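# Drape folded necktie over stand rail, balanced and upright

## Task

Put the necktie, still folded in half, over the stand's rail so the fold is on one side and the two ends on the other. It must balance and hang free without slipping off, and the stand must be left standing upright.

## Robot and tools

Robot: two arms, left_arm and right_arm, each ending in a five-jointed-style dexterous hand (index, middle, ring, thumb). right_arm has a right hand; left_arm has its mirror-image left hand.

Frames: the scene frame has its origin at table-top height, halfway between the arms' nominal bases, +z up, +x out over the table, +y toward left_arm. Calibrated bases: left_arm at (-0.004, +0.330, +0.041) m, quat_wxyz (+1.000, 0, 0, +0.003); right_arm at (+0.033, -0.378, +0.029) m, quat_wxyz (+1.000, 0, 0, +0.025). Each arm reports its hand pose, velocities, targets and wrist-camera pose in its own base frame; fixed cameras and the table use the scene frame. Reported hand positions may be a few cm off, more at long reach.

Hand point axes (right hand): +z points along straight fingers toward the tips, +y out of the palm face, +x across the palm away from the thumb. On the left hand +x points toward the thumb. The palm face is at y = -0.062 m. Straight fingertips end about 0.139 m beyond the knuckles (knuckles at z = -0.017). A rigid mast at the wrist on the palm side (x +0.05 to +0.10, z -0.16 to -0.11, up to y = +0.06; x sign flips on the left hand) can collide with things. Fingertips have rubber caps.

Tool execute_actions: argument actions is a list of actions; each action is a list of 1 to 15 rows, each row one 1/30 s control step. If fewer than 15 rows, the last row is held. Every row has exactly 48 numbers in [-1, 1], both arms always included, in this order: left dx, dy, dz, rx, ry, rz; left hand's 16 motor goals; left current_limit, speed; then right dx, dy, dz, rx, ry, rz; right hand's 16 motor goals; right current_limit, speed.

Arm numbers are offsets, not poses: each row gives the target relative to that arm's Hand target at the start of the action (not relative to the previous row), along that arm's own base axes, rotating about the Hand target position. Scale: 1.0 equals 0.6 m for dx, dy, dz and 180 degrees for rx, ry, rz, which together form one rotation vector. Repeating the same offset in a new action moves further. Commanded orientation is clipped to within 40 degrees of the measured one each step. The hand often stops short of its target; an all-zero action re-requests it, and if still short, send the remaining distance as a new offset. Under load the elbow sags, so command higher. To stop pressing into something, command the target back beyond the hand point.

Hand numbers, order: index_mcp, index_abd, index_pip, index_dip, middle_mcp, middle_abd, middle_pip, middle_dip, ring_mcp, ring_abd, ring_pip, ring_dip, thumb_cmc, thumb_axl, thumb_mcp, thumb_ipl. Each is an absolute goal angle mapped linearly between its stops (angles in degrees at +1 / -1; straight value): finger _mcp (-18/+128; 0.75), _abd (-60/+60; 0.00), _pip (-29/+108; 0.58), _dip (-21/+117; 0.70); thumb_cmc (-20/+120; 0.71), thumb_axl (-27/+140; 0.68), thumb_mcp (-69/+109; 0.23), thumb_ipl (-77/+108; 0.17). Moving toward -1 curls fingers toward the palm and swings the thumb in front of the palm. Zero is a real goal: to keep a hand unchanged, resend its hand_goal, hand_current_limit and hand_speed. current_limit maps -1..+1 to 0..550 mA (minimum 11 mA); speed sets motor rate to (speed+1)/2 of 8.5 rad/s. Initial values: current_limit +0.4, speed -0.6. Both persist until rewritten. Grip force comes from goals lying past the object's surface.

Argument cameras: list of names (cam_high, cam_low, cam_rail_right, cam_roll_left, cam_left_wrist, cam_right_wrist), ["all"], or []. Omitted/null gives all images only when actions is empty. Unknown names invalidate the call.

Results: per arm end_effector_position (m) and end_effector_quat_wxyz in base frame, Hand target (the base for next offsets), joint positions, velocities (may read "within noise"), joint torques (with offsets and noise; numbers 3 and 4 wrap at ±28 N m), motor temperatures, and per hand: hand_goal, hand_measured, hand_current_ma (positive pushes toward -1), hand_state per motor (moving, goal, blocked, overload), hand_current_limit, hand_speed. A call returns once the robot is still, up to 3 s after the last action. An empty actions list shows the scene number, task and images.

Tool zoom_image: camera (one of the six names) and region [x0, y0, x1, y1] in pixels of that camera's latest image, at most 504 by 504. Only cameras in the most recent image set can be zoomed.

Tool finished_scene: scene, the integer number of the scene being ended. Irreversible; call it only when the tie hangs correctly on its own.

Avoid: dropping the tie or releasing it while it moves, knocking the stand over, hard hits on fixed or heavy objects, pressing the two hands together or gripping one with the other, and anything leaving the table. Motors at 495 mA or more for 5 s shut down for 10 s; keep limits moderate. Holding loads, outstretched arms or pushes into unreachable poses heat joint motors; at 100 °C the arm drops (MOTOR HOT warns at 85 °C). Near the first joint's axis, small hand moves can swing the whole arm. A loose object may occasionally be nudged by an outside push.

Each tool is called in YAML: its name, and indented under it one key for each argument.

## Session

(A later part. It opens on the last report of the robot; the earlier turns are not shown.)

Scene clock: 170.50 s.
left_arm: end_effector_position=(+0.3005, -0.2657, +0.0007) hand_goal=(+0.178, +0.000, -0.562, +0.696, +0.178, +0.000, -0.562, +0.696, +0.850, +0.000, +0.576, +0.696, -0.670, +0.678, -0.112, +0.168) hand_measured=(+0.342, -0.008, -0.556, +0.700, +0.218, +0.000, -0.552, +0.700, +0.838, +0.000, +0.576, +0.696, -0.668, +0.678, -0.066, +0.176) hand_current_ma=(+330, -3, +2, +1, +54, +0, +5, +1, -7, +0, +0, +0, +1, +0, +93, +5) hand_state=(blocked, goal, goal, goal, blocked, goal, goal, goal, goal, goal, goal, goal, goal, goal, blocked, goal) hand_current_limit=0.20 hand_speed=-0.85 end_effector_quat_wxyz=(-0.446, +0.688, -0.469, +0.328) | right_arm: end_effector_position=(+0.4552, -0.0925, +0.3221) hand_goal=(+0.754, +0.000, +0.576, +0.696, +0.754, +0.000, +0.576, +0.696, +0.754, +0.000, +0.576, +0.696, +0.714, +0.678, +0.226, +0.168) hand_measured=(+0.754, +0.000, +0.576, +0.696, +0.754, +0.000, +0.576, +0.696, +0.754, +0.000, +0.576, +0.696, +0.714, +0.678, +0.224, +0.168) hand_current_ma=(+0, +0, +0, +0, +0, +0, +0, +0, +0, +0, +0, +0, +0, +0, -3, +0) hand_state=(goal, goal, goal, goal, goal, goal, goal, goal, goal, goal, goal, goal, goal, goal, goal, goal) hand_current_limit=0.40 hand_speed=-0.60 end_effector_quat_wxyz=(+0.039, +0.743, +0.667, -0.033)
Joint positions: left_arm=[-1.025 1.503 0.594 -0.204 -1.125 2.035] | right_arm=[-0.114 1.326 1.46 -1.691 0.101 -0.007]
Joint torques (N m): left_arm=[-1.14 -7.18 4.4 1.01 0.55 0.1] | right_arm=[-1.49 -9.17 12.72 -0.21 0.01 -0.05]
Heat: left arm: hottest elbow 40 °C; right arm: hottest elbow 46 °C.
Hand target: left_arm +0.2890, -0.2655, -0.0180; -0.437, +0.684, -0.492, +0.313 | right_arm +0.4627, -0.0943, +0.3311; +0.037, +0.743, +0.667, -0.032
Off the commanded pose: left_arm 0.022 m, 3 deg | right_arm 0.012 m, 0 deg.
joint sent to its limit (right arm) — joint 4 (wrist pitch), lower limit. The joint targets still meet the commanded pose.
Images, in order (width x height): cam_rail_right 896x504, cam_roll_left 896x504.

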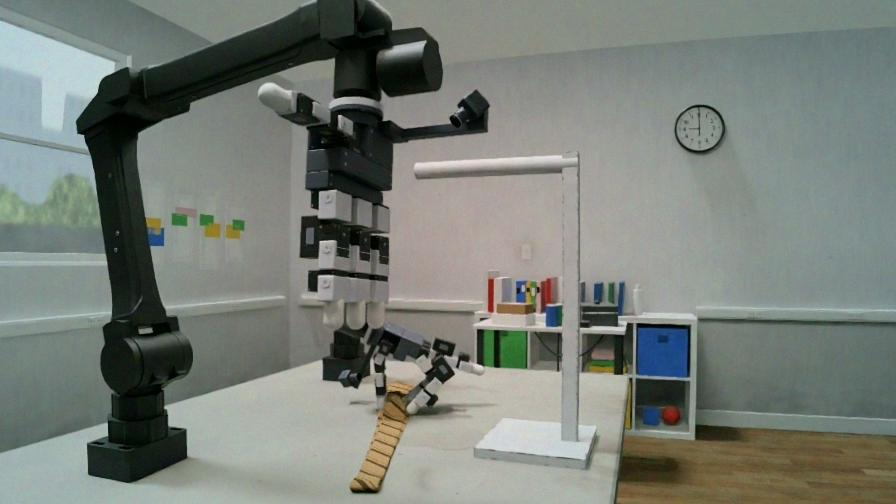

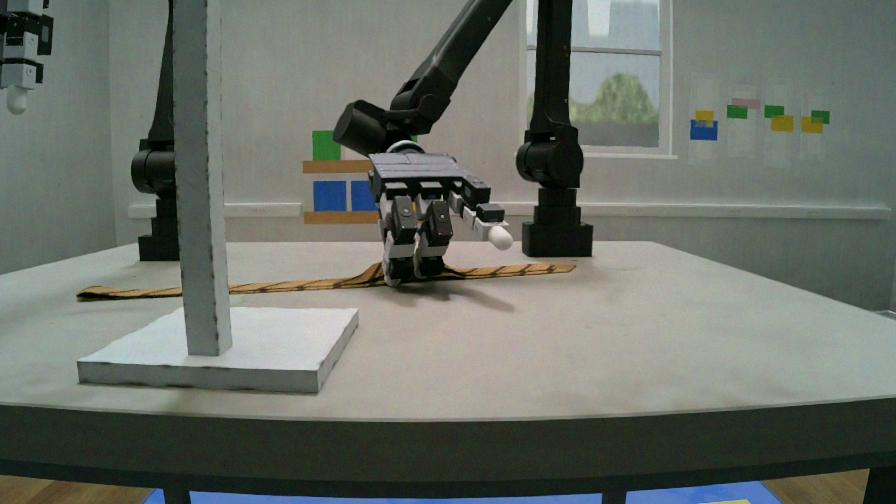

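execute_actions:
  actions:
    - [[0.0,0,0.018,0,0,0,0.178,0,-0.562,0.696,0.178,0,-0.562,0.696,0.85,0,0.576,0.696,-0.671,0.678,-0.112,0.168,0.2,-0.85,0,0,0,0,0,0,0.754,0,0.576,0.696,0.754,0,0.576,0.696,0.754,0,0.576,0.696,0.714,0.678,0.226,0.168,0.4,-0.6]]
    - [[0,0,0,0,0,0,0.041,0,-0.504,0.696,0.041,0,-0.504,0.696,0.85,0,0.576,0.696,-0.671,0.678,-0.225,0.168,0.2,-0.85,0,0,0,0,0,0,0.754,0,0.576,0.696,0.754,0,0.576,0.696,0.754,0,0.576,0.696,0.714,0.678,0.226,0.168,0.4,-0.6]]
  cameras: ["cam_rail_right","cam_roll_left","cam_high"]

zoom_image:
  camera: "cam_roll_left"
  region: [360, 200, 540, 310]

zoom_image:
  camera: "cam_rail_right"
  region: [360, 330, 480, 440]

Scene clock: 182.17 s.
left_arm: end_effector_position=(+0.2935, -0.2685, -0.0028) hand_goal=(+0.042, +0.000, -0.504, +0.696, +0.042, +0.000, -0.504, +0.696, +0.850, +0.000, +0.576, +0.696, -0.670, +0.678, -0.224, +0.168) hand_measured=(+0.062, -0.002, -0.498, +0.702, +0.048, +0.000, -0.500, +0.700, +0.838, +0.000, +0.574, +0.696, -0.672, +0.678, -0.130, +0.192) hand_current_ma=(+15, +0, +2, +2, +2, +0, +1, +1, -7, +0, +0, +0, +0, +0, +304, +31) hand_state=(goal, goal, goal, goal, goal, goal, goal, goal, goal, goal, goal, goal, goal, goal, blocked, blocked) hand_current_limit=0.20 hand_speed=-0.85 end_effector_quat_wxyz=(-0.433, +0.690, -0.483, +0.322) | right_arm: end_effector_position=(+0.4552, -0.0925, +0.3221) hand_goal=(+0.754, +0.000, +0.576, +0.696, +0.754, +0.000, +0.576, +0.696, +0.754, +0.000, +0.576, +0.696, +0.714, +0.678, +0.226, +0.168) hand_measured=(+0.754, +0.000, +0.576, +0.696, +0.754, +0.000, +0.576, +0.696, +0.754, +0.000, +0.576, +0.696, +0.714, +0.678, +0.224, +0.168) hand_current_ma=(+0, +0, +0, +0, +0, +0, +0, +0, +0, +0, +0, +0, +0, +0, -3, +0) hand_state=(goal, goal, goal, goal, goal, goal, goal, goal, goal, goal, goal, goal, goal, goal, goal, goal) hand_current_limit=0.40 hand_speed=-0.60 end_effector_quat_wxyz=(+0.039, +0.743, +0.667, -0.033)
Joint positions: left_arm=[-1.031 1.498 0.594 -0.226 -1.091 2.032] | right_arm=[-0.114 1.326 1.46 -1.691 0.101 -0.007]
Joint torques (N m): left_arm=[-0.91 -8.7 5.09 0.46 -0.93 0.16] | right_arm=[-1.49 -9.17 12.74 -0.21 0.01 -0.06]
Heat: left arm: hottest elbow 40 °C; right arm: hottest elbow 46 °C.
Hand target: left_arm +0.2890, -0.2656, -0.0072; -0.437, +0.684, -0.492, +0.314 | right_arm +0.4627, -0.0943, +0.3311; +0.037, +0.743, +0.667, -0.032
Off the commanded pose: left_arm 0.007 m, 2 deg | right_arm 0.012 m, 0 deg.
joint sent to its limit (right arm) — joint 4 (wrist pitch), lower limit. The joint targets still meet the commanded pose.
Images, in order (width x height): cam_high 896x504, cam_rail_right 896x504, cam_roll_left 896x504.

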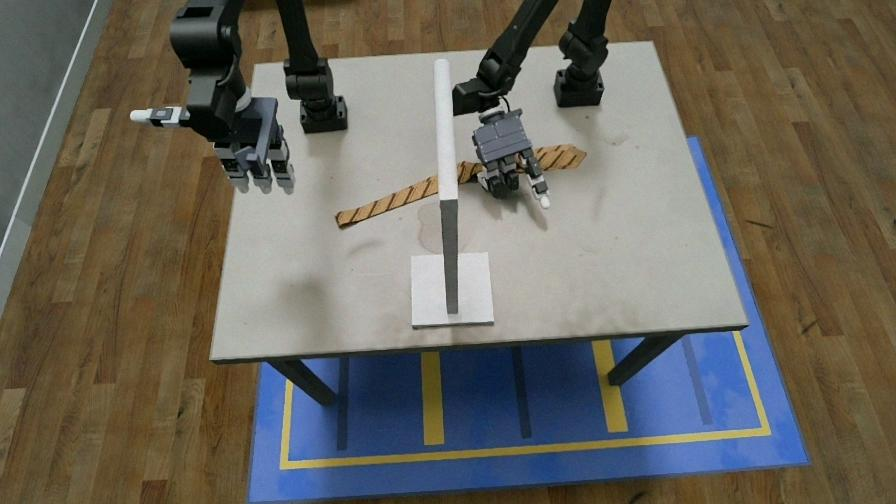

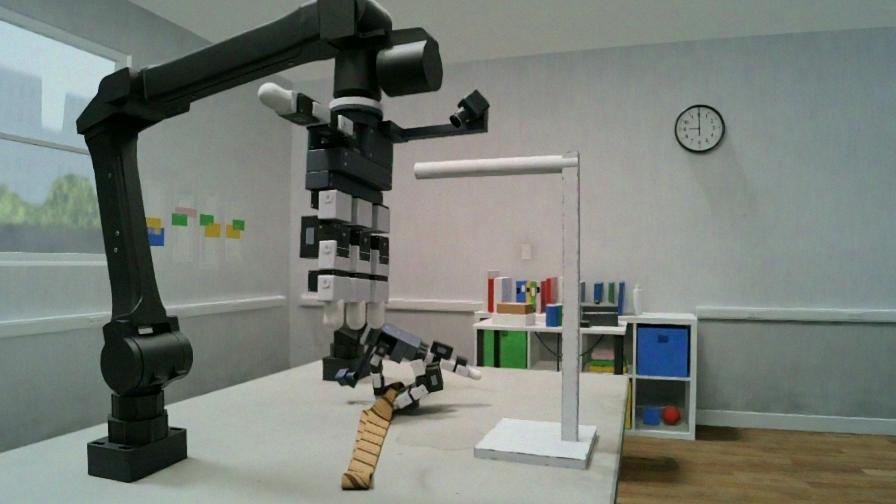

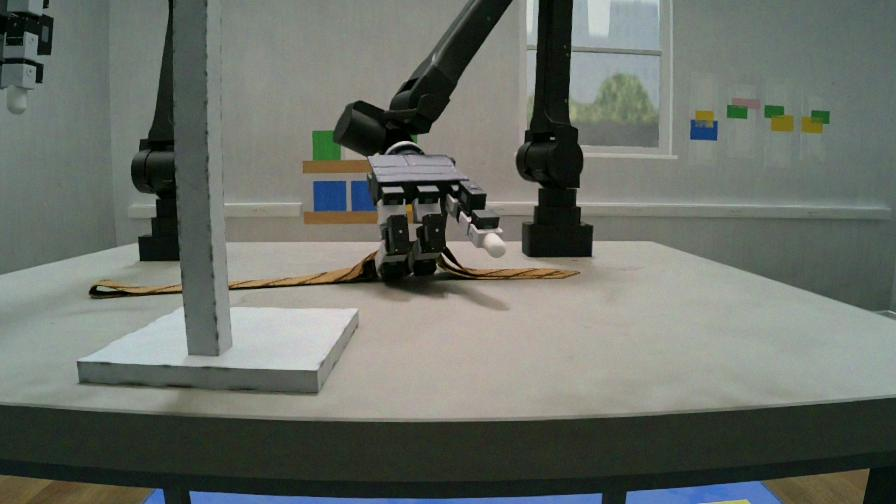

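Scaled by 2.800 from the camera's 896x504 image, which has a finer 1280x720 frame.

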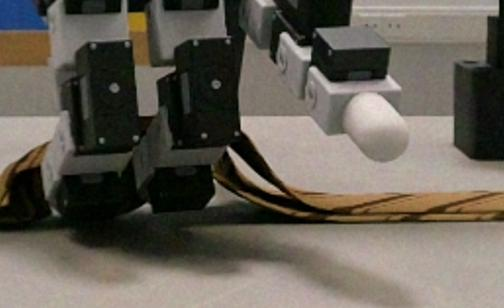

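Scaled by 4.200 from the camera's 896x504 image, which has a finer 1280x720 frame.

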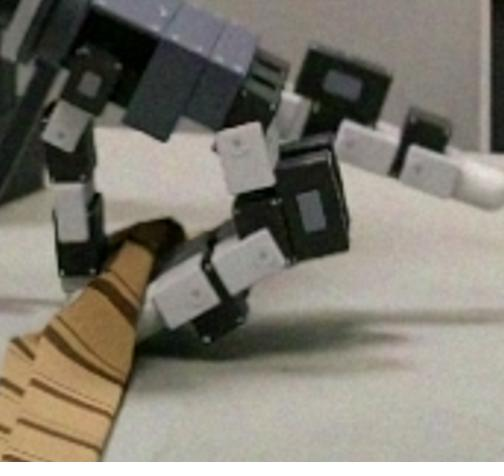

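execute_actions:
  actions:
    - [[0,0,0,0,0,0,-0.02,0,-0.504,0.696,-0.02,0,-0.504,0.696,0.85,0,0.576,0.696,-0.671,0.678,-0.3,0.168,0.2,-0.85,0,0,0,0,0,0,0.754,0,0.576,0.696,0.754,0,0.576,0.696,0.754,0,0.576,0.696,0.714,0.678,0.226,0.168,0.4,-0.6]]
    - [[0,0,0.06,0,0,0,-0.02,0,-0.504,0.696,-0.02,0,-0.504,0.696,0.85,0,0.576,0.696,-0.671,0.678,-0.3,0.168,0.2,-0.85,0,0,0,0,0,0,0.754,0,0.576,0.696,0.754,0,0.576,0.696,0.754,0,0.576,0.696,0.714,0.678,0.226,0.168,0.4,-0.6]]
    - [[0,0,0.08,0,0,0,-0.02,0,-0.504,0.696,-0.02,0,-0.504,0.696,0.85,0,0.576,0.696,-0.671,0.678,-0.3,0.168,0.2,-0.85,0,0,0,0,0,0,0.754,0,0.576,0.696,0.754,0,0.576,0.696,0.754,0,0.576,0.696,0.714,0.678,0.226,0.168,0.4,-0.6]]
  cameras: ["cam_high","cam_low","cam_rail_right"]

Scene clock: 209.63 s.
left_arm: end_effector_position=(+0.2833, -0.2512, +0.0639) hand_goal=(-0.020, +0.000, -0.504, +0.696, -0.020, +0.000, -0.504, +0.696, +0.850, +0.000, +0.576, +0.696, -0.670, +0.678, -0.300, +0.168) hand_measured=(+0.032, +0.000, -0.490, +0.702, +0.012, +0.000, -0.492, +0.700, +0.838, +0.000, +0.574, +0.696, -0.674, +0.678, -0.140, +0.192) hand_current_ma=(+81, +0, +9, +2, +37, +0, +6, +1, -7, +0, +0, +0, -1, +0, +330, +32) hand_state=(blocked, goal, goal, goal, blocked, goal, goal, goal, goal, goal, goal, goal, goal, goal, blocked, blocked) hand_current_limit=0.20 hand_speed=-0.85 end_effector_quat_wxyz=(-0.443, +0.681, -0.499, +0.301) | right_arm: end_effector_position=(+0.4552, -0.0925, +0.3221) hand_goal=(+0.754, +0.000, +0.576, +0.696, +0.754, +0.000, +0.576, +0.696, +0.754, +0.000, +0.576, +0.696, +0.714, +0.678, +0.226, +0.168) hand_measured=(+0.754, +0.000, +0.576, +0.696, +0.754, +0.000, +0.576, +0.696, +0.754, +0.000, +0.576, +0.696, +0.714, +0.678, +0.224, +0.168) hand_current_ma=(+0, +0, +0, +0, +0, +0, +0, +0, +0, +0, +0, +0, +0, +0, -3, +0) hand_state=(goal, goal, goal, goal, goal, goal, goal, goal, goal, goal, goal, goal, goal, goal, goal, goal) hand_current_limit=0.40 hand_speed=-0.60 end_effector_quat_wxyz=(+0.039, +0.743, +0.667, -0.033)
Joint positions: left_arm=[-1.031 1.296 0.651 -0.53 -1.091 2.046] | right_arm=[-0.114 1.326 1.46 -1.691 0.101 -0.007]
Joint torques (N m): left_arm=[-0.85 -7.77 9.29 0.51 -0.94 0.04] | right_arm=[-1.55 -9.17 12.72 -0.21 0.01 -0.05]
Heat: left arm: hottest elbow 39 °C; right arm: hottest elbow 47 °C.
Hand target: left_arm +0.2890, -0.2655, +0.0769; -0.437, +0.684, -0.492, +0.313 | right_arm +0.4627, -0.0943, +0.3311; +0.037, +0.743, +0.667, -0.032
Off the commanded pose: left_arm 0.020 m, 2 deg | right_arm 0.012 m, 0 deg.
joint sent to its limit (right arm) — joint 4 (wrist pitch), lower limit. The joint targets still meet the commanded pose.
Images, in order (width x height): cam_high 896x504, cam_low 896x504, cam_rail_right 896x504.

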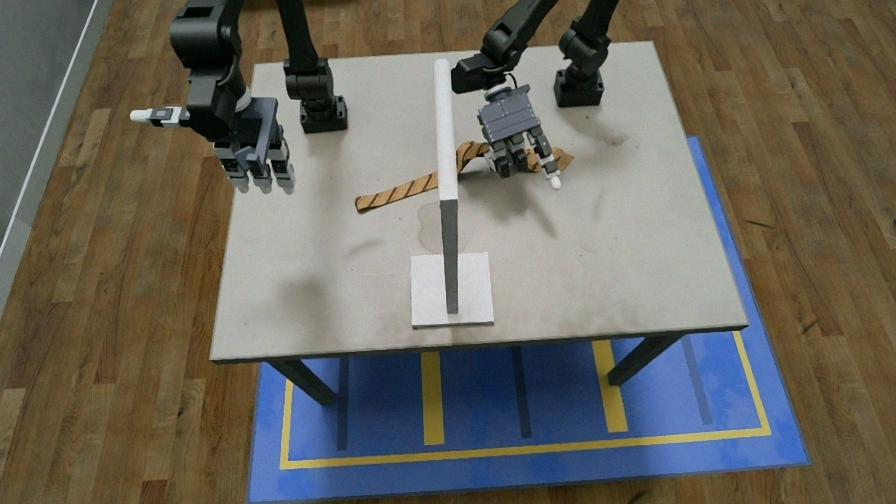

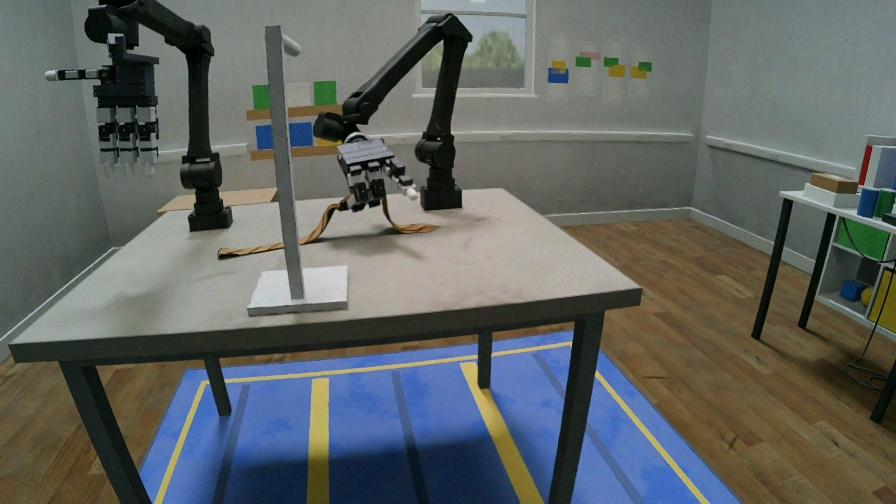

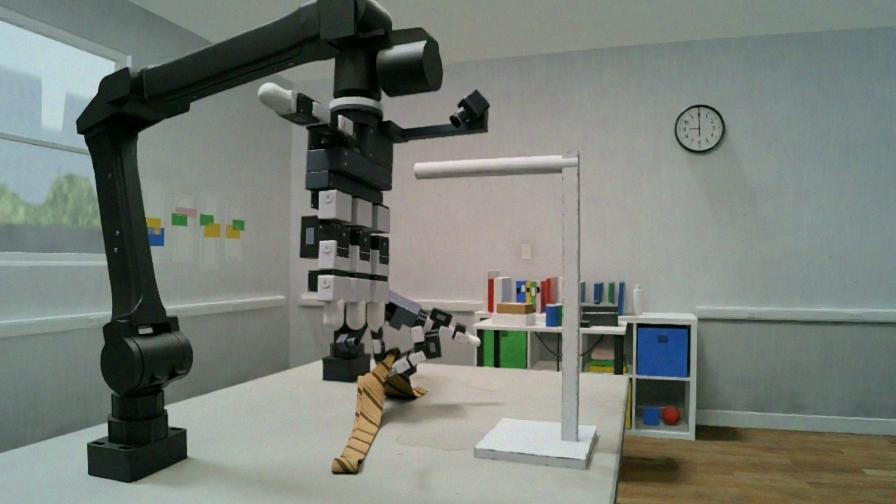

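execute_actions:
  actions:
    - [[-0.02,0,0.1,0,0,0,-0.02,0,-0.504,0.696,-0.02,0,-0.504,0.696,0.85,0,0.576,0.696,-0.671,0.678,-0.3,0.168,0.2,-0.85,0,0,0,0,0,0,0.754,0,0.576,0.696,0.754,0,0.576,0.696,0.754,0,0.576,0.696,0.714,0.678,0.226,0.168,0.4,-0.6]]
    - [[-0.02,0,0.1,0,0,0,-0.02,0,-0.504,0.696,-0.02,0,-0.504,0.696,0.85,0,0.576,0.696,-0.671,0.678,-0.3,0.168,0.2,-0.85,0,0,0,0,0,0,0.754,0,0.576,0.696,0.754,0,0.576,0.696,0.754,0,0.576,0.696,0.714,0.678,0.226,0.168,0.4,-0.6]]
    - [[-0.02,0,0.1,0,0,0,-0.02,0,-0.504,0.696,-0.02,0,-0.504,0.696,0.85,0,0.576,0.696,-0.671,0.678,-0.3,0.168,0.2,-0.85,0,0,0,0,0,0,0.754,0,0.576,0.696,0.754,0,0.576,0.696,0.754,0,0.576,0.696,0.714,0.678,0.226,0.168,0.4,-0.6]]
    - [[-0.01,0,0.1,0,0,0,-0.02,0,-0.504,0.696,-0.02,0,-0.504,0.696,0.85,0,0.576,0.696,-0.671,0.678,-0.3,0.168,0.2,-0.85,0,0,0,0,0,0,0.754,0,0.576,0.696,0.754,0,0.576,0.696,0.754,0,0.576,0.696,0.714,0.678,0.226,0.168,0.4,-0.6]]
  cameras: ["cam_high","cam_low","cam_rail_right"]

Scene clock: 221.77 s.
left_arm: end_effector_position=(+0.2457, -0.2511, +0.2995) hand_goal=(-0.020, +0.000, -0.504, +0.696, -0.020, +0.000, -0.504, +0.696, +0.850, +0.000, +0.576, +0.696, -0.670, +0.678, -0.300, +0.168) hand_measured=(+0.032, +0.000, -0.488, +0.702, +0.012, +0.000, -0.490, +0.700, +0.838, +0.000, +0.574, +0.696, -0.674, +0.678, -0.144, +0.192) hand_current_ma=(+81, +0, +10, +2, +37, +0, +8, +1, -7, +0, +0, +0, -1, +0, +330, +32) hand_state=(blocked, goal, goal, goal, blocked, goal, goal, goal, goal, goal, goal, goal, goal, goal, blocked, blocked) hand_current_limit=0.20 hand_speed=-0.85 end_effector_quat_wxyz=(-0.446, +0.681, -0.499, +0.298) | right_arm: end_effector_position=(+0.4552, -0.0925, +0.3221) hand_goal=(+0.754, +0.000, +0.576, +0.696, +0.754, +0.000, +0.576, +0.696, +0.754, +0.000, +0.576, +0.696, +0.714, +0.678, +0.226, +0.168) hand_measured=(+0.754, +0.000, +0.576, +0.696, +0.754, +0.000, +0.576, +0.696, +0.754, +0.000, +0.576, +0.696, +0.714, +0.678, +0.224, +0.168) hand_current_ma=(+0, +0, +0, +0, +0, +0, +0, +0, +0, +0, +0, +0, +0, +0, -3, +0) hand_state=(goal, goal, goal, goal, goal, goal, goal, goal, goal, goal, goal, goal, goal, goal, goal, goal) hand_current_limit=0.40 hand_speed=-0.60 end_effector_quat_wxyz=(+0.039, +0.743, +0.667, -0.033)
Joint positions: left_arm=[-1.139 1.094 1.162 -1.466 -1.124 1.807] | right_arm=[-0.114 1.326 1.46 -1.691 0.101 -0.007]
Joint torques (N m): left_arm=[-1.49 -5.71 11.81 0.21 -1.08 -0.02] | right_arm=[-1.49 -9.17 12.75 -0.21 0.01 -0.05]
Heat: left arm: hottest elbow 41 °C; right arm: hottest elbow 47 °C.
Hand target: left_arm +0.2470, -0.2655, +0.3167; -0.437, +0.684, -0.492, +0.313 | right_arm +0.4627, -0.0943, +0.3311; +0.037, +0.743, +0.667, -0.032
Off the commanded pose: left_arm 0.023 m, 2 deg | right_arm 0.012 m, 0 deg.
joint sent to its limit (right arm) — joint 4 (wrist pitch), lower limit. The joint targets still meet the commanded pose.
Images, in order (width x height): cam_high 896x504, cam_low 896x504, cam_rail_right 896x504.

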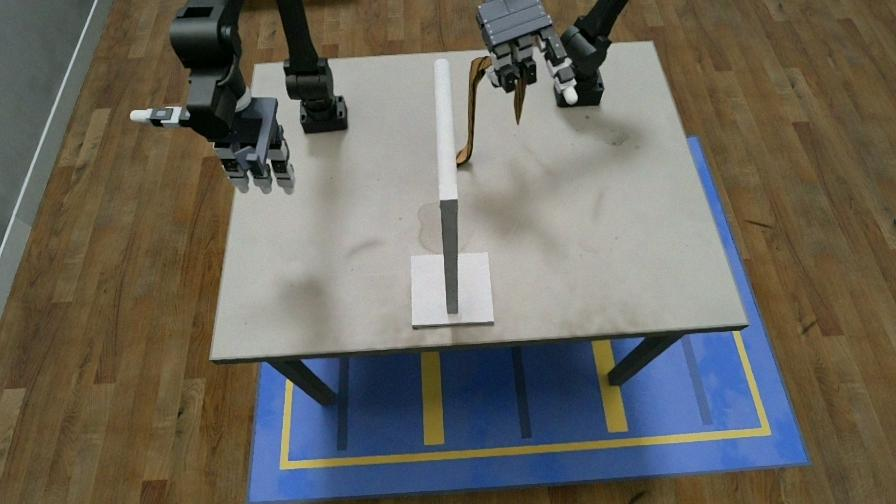

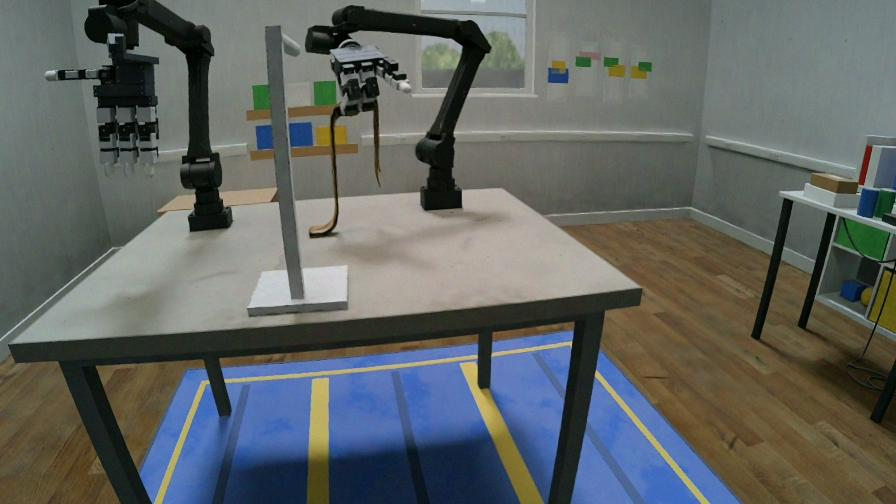

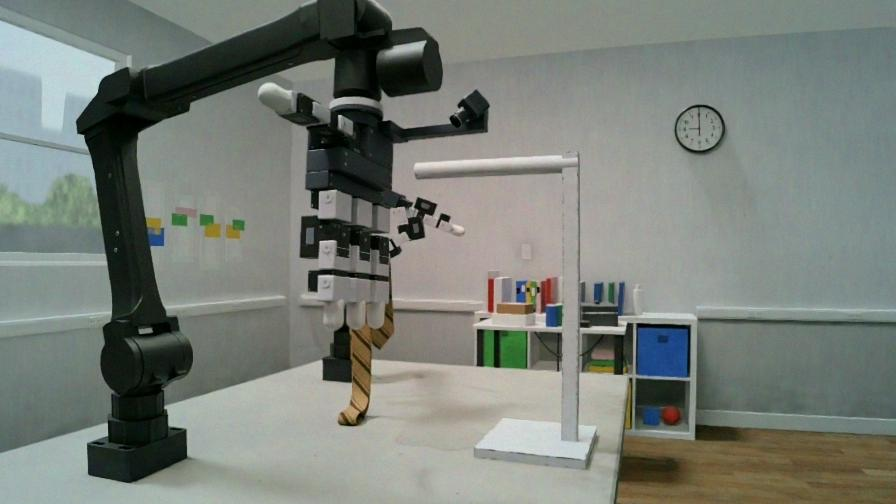

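execute_actions:
  actions:
    - [[0,0,0.1,0,0,0,-0.02,0,-0.504,0.696,-0.02,0,-0.504,0.696,0.85,0,0.576,0.696,-0.671,0.678,-0.3,0.168,0.2,-0.85,0,0,0,0,0,0,0.754,0,0.576,0.696,0.754,0,0.576,0.696,0.754,0,0.576,0.696,0.714,0.678,0.226,0.168,0.4,-0.6]]
    - [[0,0,0.1,0,0,0,-0.02,0,-0.504,0.696,-0.02,0,-0.504,0.696,0.85,0,0.576,0.696,-0.671,0.678,-0.3,0.168,0.2,-0.85,0,0,0,0,0,0,0.754,0,0.576,0.696,0.754,0,0.576,0.696,0.754,0,0.576,0.696,0.714,0.678,0.226,0.168,0.4,-0.6]]
    - [[0,0,0.1,0,0,0,-0.02,0,-0.504,0.696,-0.02,0,-0.504,0.696,0.85,0,0.576,0.696,-0.671,0.678,-0.3,0.168,0.2,-0.85,0,0,0,0,0,0,0.754,0,0.576,0.696,0.754,0,0.576,0.696,0.754,0,0.576,0.696,0.714,0.678,0.226,0.168,0.4,-0.6]]
    - [[0,0,0.1,0,0,0,-0.02,0,-0.504,0.696,-0.02,0,-0.504,0.696,0.85,0,0.576,0.696,-0.671,0.678,-0.3,0.168,0.2,-0.85,0,0,0,0,0,0,0.754,0,0.576,0.696,0.754,0,0.576,0.696,0.754,0,0.576,0.696,0.714,0.678,0.226,0.168,0.4,-0.6]]
  cameras: ["cam_high","cam_low","cam_rail_right"]

Scene clock: 232.70 s.
left_arm: end_effector_position=(+0.2496, -0.2584, +0.5455) hand_goal=(-0.020, +0.000, -0.504, +0.696, -0.020, +0.000, -0.504, +0.696, +0.850, +0.000, +0.576, +0.696, -0.670, +0.678, -0.300, +0.168) hand_measured=(+0.032, +0.000, -0.488, +0.702, +0.012, +0.000, -0.490, +0.700, +0.838, +0.000, +0.574, +0.696, -0.674, +0.678, -0.146, +0.192) hand_current_ma=(+81, +0, +10, +2, +37, +0, +8, +1, -7, +0, +0, +0, -1, +0, +330, +32) hand_state=(blocked, goal, goal, goal, blocked, goal, goal, goal, goal, goal, goal, goal, goal, goal, blocked, blocked) hand_current_limit=0.20 hand_speed=-0.85 end_effector_quat_wxyz=(-0.412, +0.662, -0.490, +0.389) | right_arm: end_effector_position=(+0.4552, -0.0925, +0.3221) hand_goal=(+0.754, +0.000, +0.576, +0.696, +0.754, +0.000, +0.576, +0.696, +0.754, +0.000, +0.576, +0.696, +0.714, +0.678, +0.226, +0.168) hand_measured=(+0.754, +0.000, +0.576, +0.696, +0.754, +0.000, +0.576, +0.696, +0.754, +0.000, +0.576, +0.696, +0.714, +0.678, +0.224, +0.168) hand_current_ma=(+0, +0, +0, +0, +0, +0, +0, +0, +0, +0, +0, +0, +0, +0, -3, +0) hand_state=(goal, goal, goal, goal, goal, goal, goal, goal, goal, goal, goal, goal, goal, goal, goal, goal) hand_current_limit=0.40 hand_speed=-0.60 end_effector_quat_wxyz=(+0.039, +0.743, +0.667, -0.033)
Joint positions: left_arm=[-1.144 1.171 1.851 -1.678 -1.132 2.07] | right_arm=[-0.114 1.326 1.46 -1.691 0.101 -0.007]
Joint torques (N m): left_arm=[-1.61 -5.13 9.99 1.03 -0.97 0.18] | right_arm=[-1.49 -9.11 12.74 -0.23 0.01 -0.05]
Heat: left arm: hottest elbow 44 °C; right arm: hottest elbow 47 °C.
Hand target: left_arm +0.2470, -0.2655, +0.5568; -0.437, +0.684, -0.492, +0.313 | right_arm +0.4627, -0.0943, +0.3311; +0.037, +0.743, +0.667, -0.032
Off the commanded pose: left_arm 0.014 m, 9 deg | right_arm 0.012 m, 0 deg.
joint sent to its limit (left arm) — joint 4 (wrist pitch), lower limit; joint 6 (wrist roll), upper limit. The joint targets are off in orientation, not in position.
joint sent to its limit (right arm) — joint 4 (wrist pitch), lower limit. The joint targets still meet the commanded pose.
Images, in order (width x height): cam_high 896x504, cam_low 896x504, cam_rail_right 896x504.

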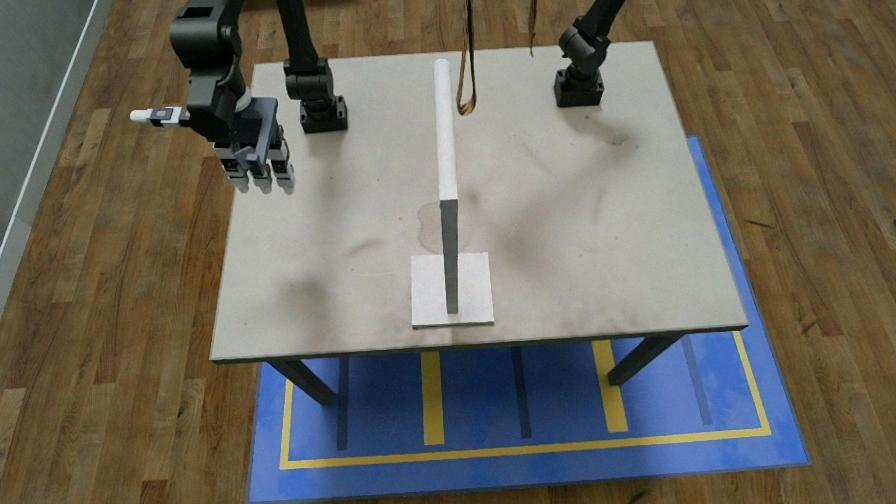

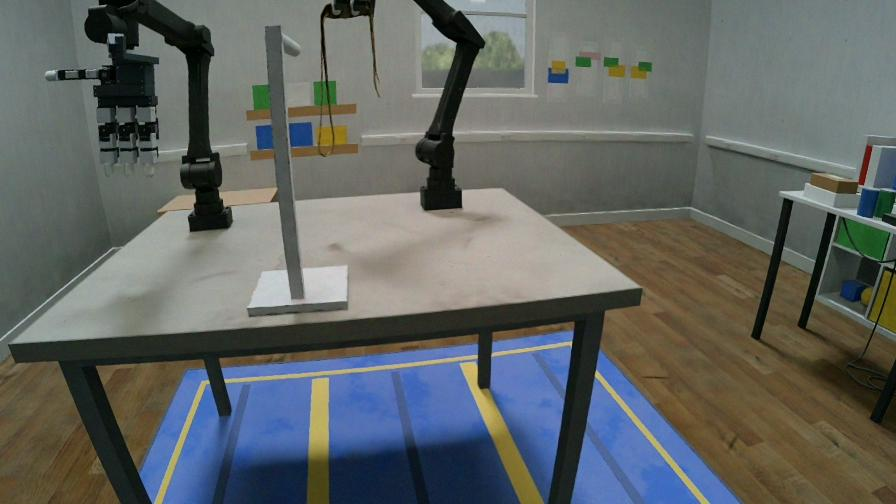

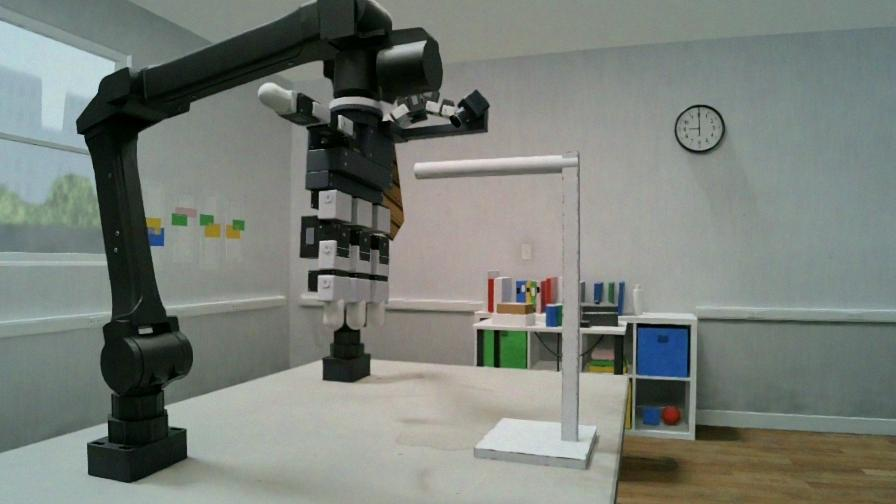

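execute_actions:
  actions:
    - [[0,-0.05,0,0,0,0,-0.02,0,-0.504,0.696,-0.02,0,-0.504,0.696,0.85,0,0.576,0.696,-0.671,0.678,-0.3,0.168,0.2,-0.85,0,0,0,0,0,0,0.754,0,0.576,0.696,0.754,0,0.576,0.696,0.754,0,0.576,0.696,0.714,0.678,0.226,0.168,0.4,-0.6]]
    - [[0,-0.06,0,0,0,0,-0.02,0,-0.504,0.696,-0.02,0,-0.504,0.696,0.85,0,0.576,0.696,-0.671,0.678,-0.3,0.168,0.2,-0.85,0,0,0,0,0,0,0.754,0,0.576,0.696,0.754,0,0.576,0.696,0.754,0,0.576,0.696,0.714,0.678,0.226,0.168,0.4,-0.6]]
    - [[0,-0.06,0,0,0,0,-0.02,0,-0.504,0.696,-0.02,0,-0.504,0.696,0.85,0,0.576,0.696,-0.671,0.678,-0.3,0.168,0.2,-0.85,0,0,0,0,0,0,0.754,0,0.576,0.696,0.754,0,0.576,0.696,0.754,0,0.576,0.696,0.714,0.678,0.226,0.168,0.4,-0.6]]
  cameras: ["cam_high","cam_low","cam_rail_right"]

Scene clock: 247.33 s.
left_arm: end_effector_position=(+0.2502, -0.3616, +0.5434) hand_goal=(-0.020, +0.000, -0.504, +0.696, -0.020, +0.000, -0.504, +0.696, +0.850, +0.000, +0.576, +0.696, -0.670, +0.678, -0.300, +0.168) hand_measured=(+0.032, +0.000, -0.488, +0.702, +0.012, +0.000, -0.490, +0.700, +0.838, +0.000, +0.574, +0.696, -0.674, +0.678, -0.146, +0.192) hand_current_ma=(+81, +0, +10, +2, +37, +0, +8, +1, -7, +0, +0, +0, -1, +0, +330, +32) hand_state=(blocked, goal, goal, goal, blocked, goal, goal, goal, goal, goal, goal, goal, goal, goal, blocked, blocked) hand_current_limit=0.20 hand_speed=-0.85 end_effector_quat_wxyz=(-0.408, +0.629, -0.528, +0.400) | right_arm: end_effector_position=(+0.4552, -0.0925, +0.3221) hand_goal=(+0.754, +0.000, +0.576, +0.696, +0.754, +0.000, +0.576, +0.696, +0.754, +0.000, +0.576, +0.696, +0.714, +0.678, +0.226, +0.168) hand_measured=(+0.754, +0.000, +0.576, +0.696, +0.754, +0.000, +0.576, +0.696, +0.754, +0.000, +0.576, +0.696, +0.714, +0.678, +0.224, +0.168) hand_current_ma=(+0, +0, +0, +0, +0, +0, +0, +0, +0, +0, +0, +0, +0, +0, -3, +0) hand_state=(goal, goal, goal, goal, goal, goal, goal, goal, goal, goal, goal, goal, goal, goal, goal, goal) hand_current_limit=0.40 hand_speed=-0.60 end_effector_quat_wxyz=(+0.039, +0.743, +0.667, -0.033)
Joint positions: left_arm=[-1.251 1.391 2.037 -1.678 -1.154 2.072] | right_arm=[-0.114 1.326 1.46 -1.691 0.101 -0.007]
Joint torques (N m): left_arm=[-1.26 -9.11 10.3 0.98 -0.98 0.08] | right_arm=[-1.49 -9.11 12.71 -0.21 0.01 -0.05]
Heat: left arm: hottest elbow 45 °C; right arm: hottest elbow 47 °C.
Hand target: left_arm +0.2470, -0.3675, +0.5568; -0.437, +0.684, -0.492, +0.313 | right_arm +0.4627, -0.0943, +0.3311; +0.037, +0.743, +0.667, -0.032
Off the commanded pose: left_arm 0.015 m, 13 deg | right_arm 0.012 m, 0 deg.
joint sent to its limit (left arm) — joint 4 (wrist pitch), lower limit. The joint targets are off in orientation, not in position.
joint sent to its limit (right arm) — joint 4 (wrist pitch), lower limit. The joint targets still meet the commanded pose.
Images, in order (width x height): cam_high 896x504, cam_low 896x504, cam_rail_right 896x504.

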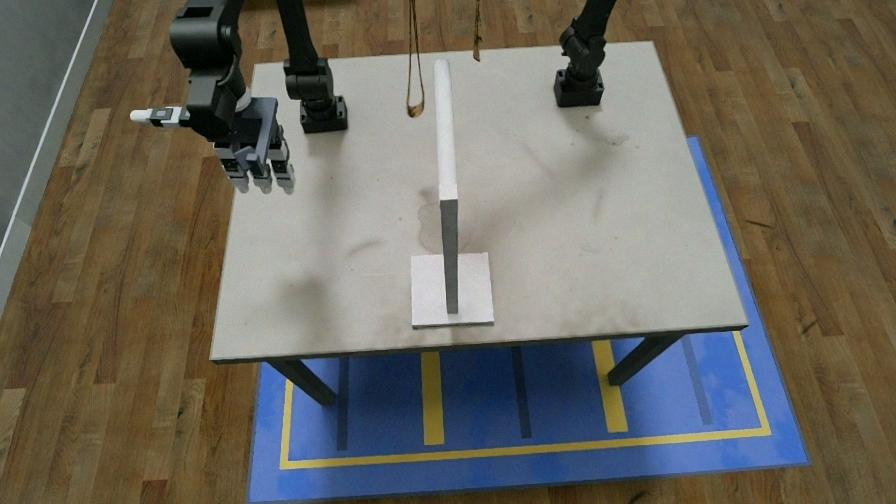

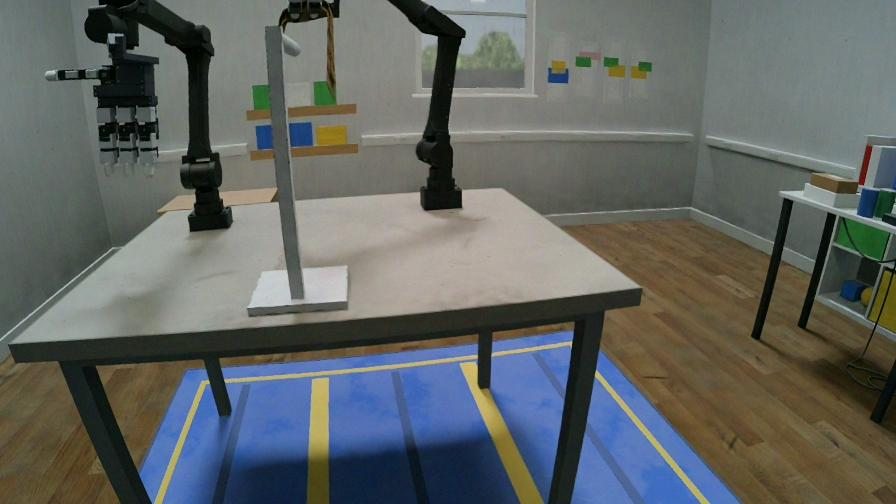

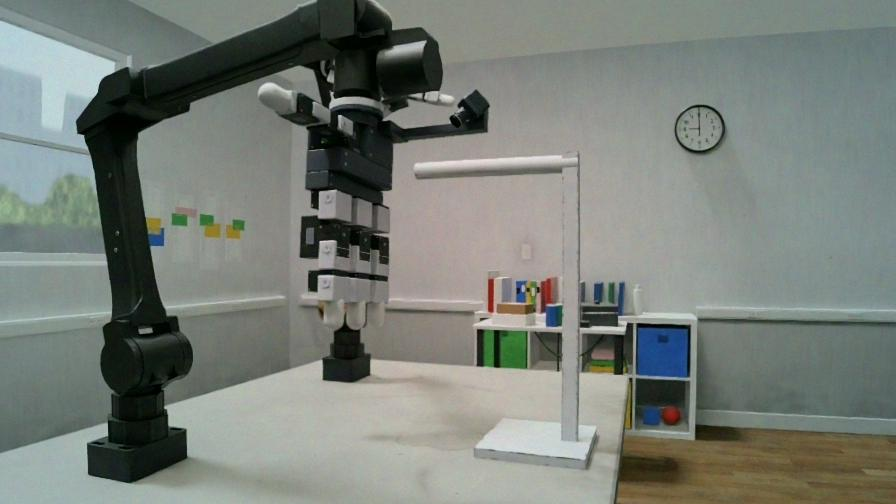

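zoom_image:
  camera: "cam_high"
  region: [380, 0, 520, 130]

zoom_image:
  camera: "cam_low"
  region: [230, 0, 400, 130]

Scaled by 3.600 from the camera's 896x504 image, which has a finer 1280x720 frame.

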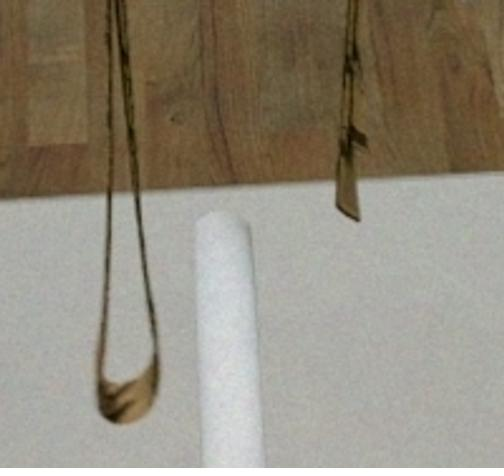

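Scaled by 2.965 from the camera's 896x504 image, which has a finer 1280x720 frame.

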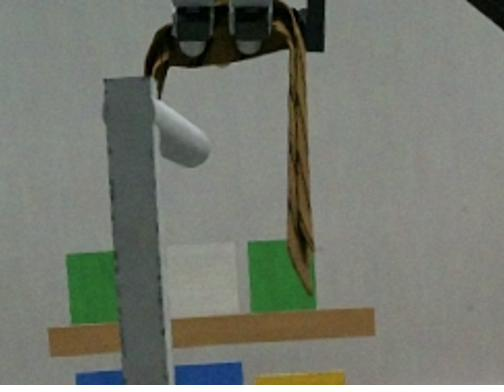

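execute_actions:
  actions:
    - [[0.04,-0.02,0,0,0,0,-0.02,0,-0.504,0.696,-0.02,0,-0.504,0.696,0.85,0,0.576,0.696,-0.671,0.678,-0.3,0.168,0.2,-0.85,0,0,0,0,0,0,0.754,0,0.576,0.696,0.754,0,0.576,0.696,0.754,0,0.576,0.696,0.714,0.678,0.226,0.168,0.4,-0.6]]
    - [[0.07,0,0,0,0,0,-0.02,0,-0.504,0.696,-0.02,0,-0.504,0.696,0.85,0,0.576,0.696,-0.671,0.678,-0.3,0.168,0.2,-0.85,0,0,0,0,0,0,0.754,0,0.576,0.696,0.754,0,0.576,0.696,0.754,0,0.576,0.696,0.714,0.678,0.226,0.168,0.4,-0.6]]
    - [[0.07,0,0,0,0,0,-0.02,0,-0.504,0.696,-0.02,0,-0.504,0.696,0.85,0,0.576,0.696,-0.671,0.678,-0.3,0.168,0.2,-0.85,0,0,0,0,0,0,0.754,0,0.576,0.696,0.754,0,0.576,0.696,0.754,0,0.576,0.696,0.714,0.678,0.226,0.168,0.4,-0.6]]
  cameras: ["cam_high","cam_low"]

Scene clock: 305.63 s.
left_arm: end_effector_position=(+0.3510, -0.3770, +0.5477) hand_goal=(-0.020, +0.000, -0.504, +0.696, -0.020, +0.000, -0.504, +0.696, +0.850, +0.000, +0.576, +0.696, -0.670, +0.678, -0.300, +0.168) hand_measured=(+0.032, +0.000, -0.488, +0.702, +0.012, +0.000, -0.490, +0.700, +0.838, +0.000, +0.574, +0.696, -0.674, +0.678, -0.146, +0.192) hand_current_ma=(+81, +0, +10, +2, +37, +0, +8, +1, -7, +0, +0, +0, -1, +0, +330, +32) hand_state=(blocked, goal, goal, goal, blocked, goal, goal, goal, goal, goal, goal, goal, goal, goal, blocked, blocked) hand_current_limit=0.20 hand_speed=-0.85 end_effector_quat_wxyz=(-0.429, +0.683, -0.461, +0.371) | right_arm: end_effector_position=(+0.4552, -0.0925, +0.3221) hand_goal=(+0.754, +0.000, +0.576, +0.696, +0.754, +0.000, +0.576, +0.696, +0.754, +0.000, +0.576, +0.696, +0.714, +0.678, +0.226, +0.168) hand_measured=(+0.754, +0.000, +0.576, +0.696, +0.754, +0.000, +0.576, +0.696, +0.754, +0.000, +0.576, +0.696, +0.714, +0.678, +0.224, +0.168) hand_current_ma=(+0, +0, +0, +0, +0, +0, +0, +0, +0, +0, +0, +0, +0, +0, -3, +0) hand_state=(goal, goal, goal, goal, goal, goal, goal, goal, goal, goal, goal, goal, goal, goal, goal, goal) hand_current_limit=0.40 hand_speed=-0.60 end_effector_quat_wxyz=(+0.039, +0.743, +0.667, -0.033)
Joint positions: left_arm=[-1.057 1.597 2.279 -1.678 -1.131 2.073] | right_arm=[-0.114 1.326 1.46 -1.691 0.101 -0.007]
Joint torques (N m): left_arm=[0.09 -11.63 10.15 1.05 -0.85 0.15] | right_arm=[-1.49 -9.05 12.75 -0.2 0.01 -0.05]
Motor temperatures (°C): left_arm=[29 33 47 28 30 27] | right_arm=[27 32 47 25 28 28]
Heat: left arm: hottest elbow 47 °C; right arm: hottest elbow 47 °C.
Hand target: left_arm +0.3549, -0.3795, +0.5569; -0.437, +0.684, -0.492, +0.314 | right_arm +0.4627, -0.0943, +0.3311; +0.037, +0.743, +0.667, -0.032
Off the commanded pose: left_arm 0.010 m, 8 deg | right_arm 0.012 m, 0 deg.
joint sent to its limit (left arm) — joint 4 (wrist pitch), lower limit; joint 6 (wrist roll), upper limit. The joint targets are off in orientation, not in position.
joint sent to its limit (right arm) — joint 4 (wrist pitch), lower limit. The joint targets still meet the commanded pose.
Images, in order (width x height): cam_high 896x504, cam_low 896x504.

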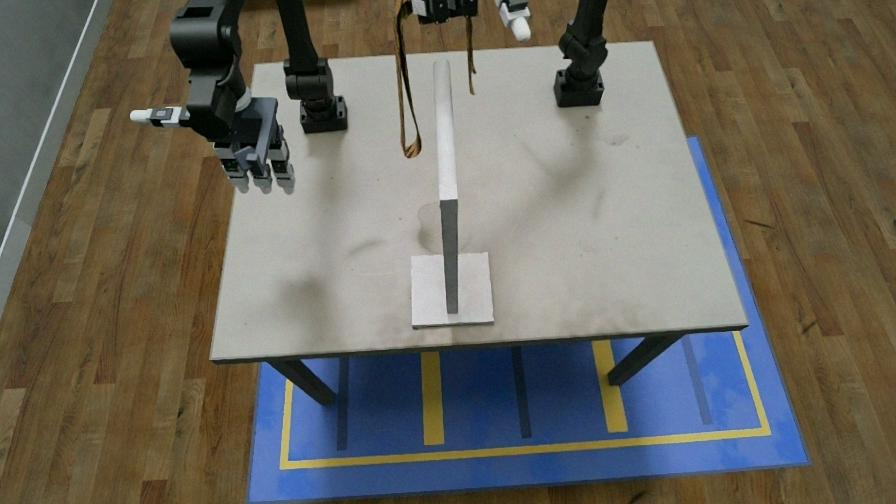

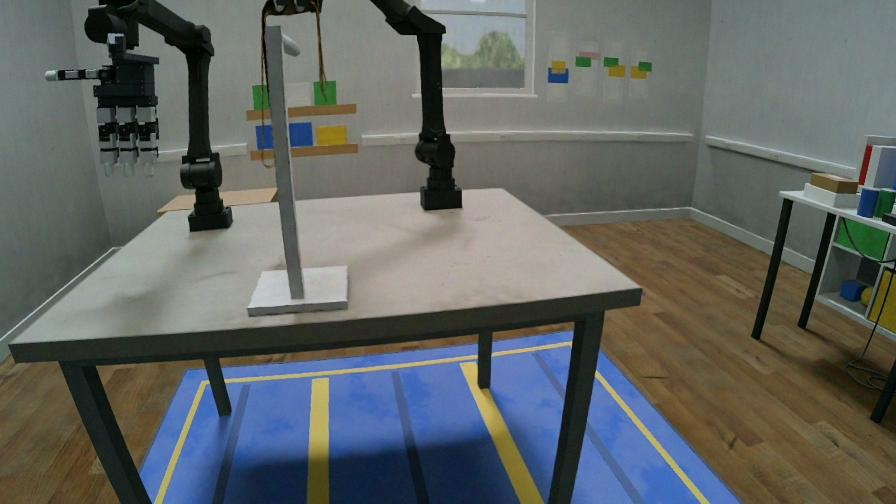

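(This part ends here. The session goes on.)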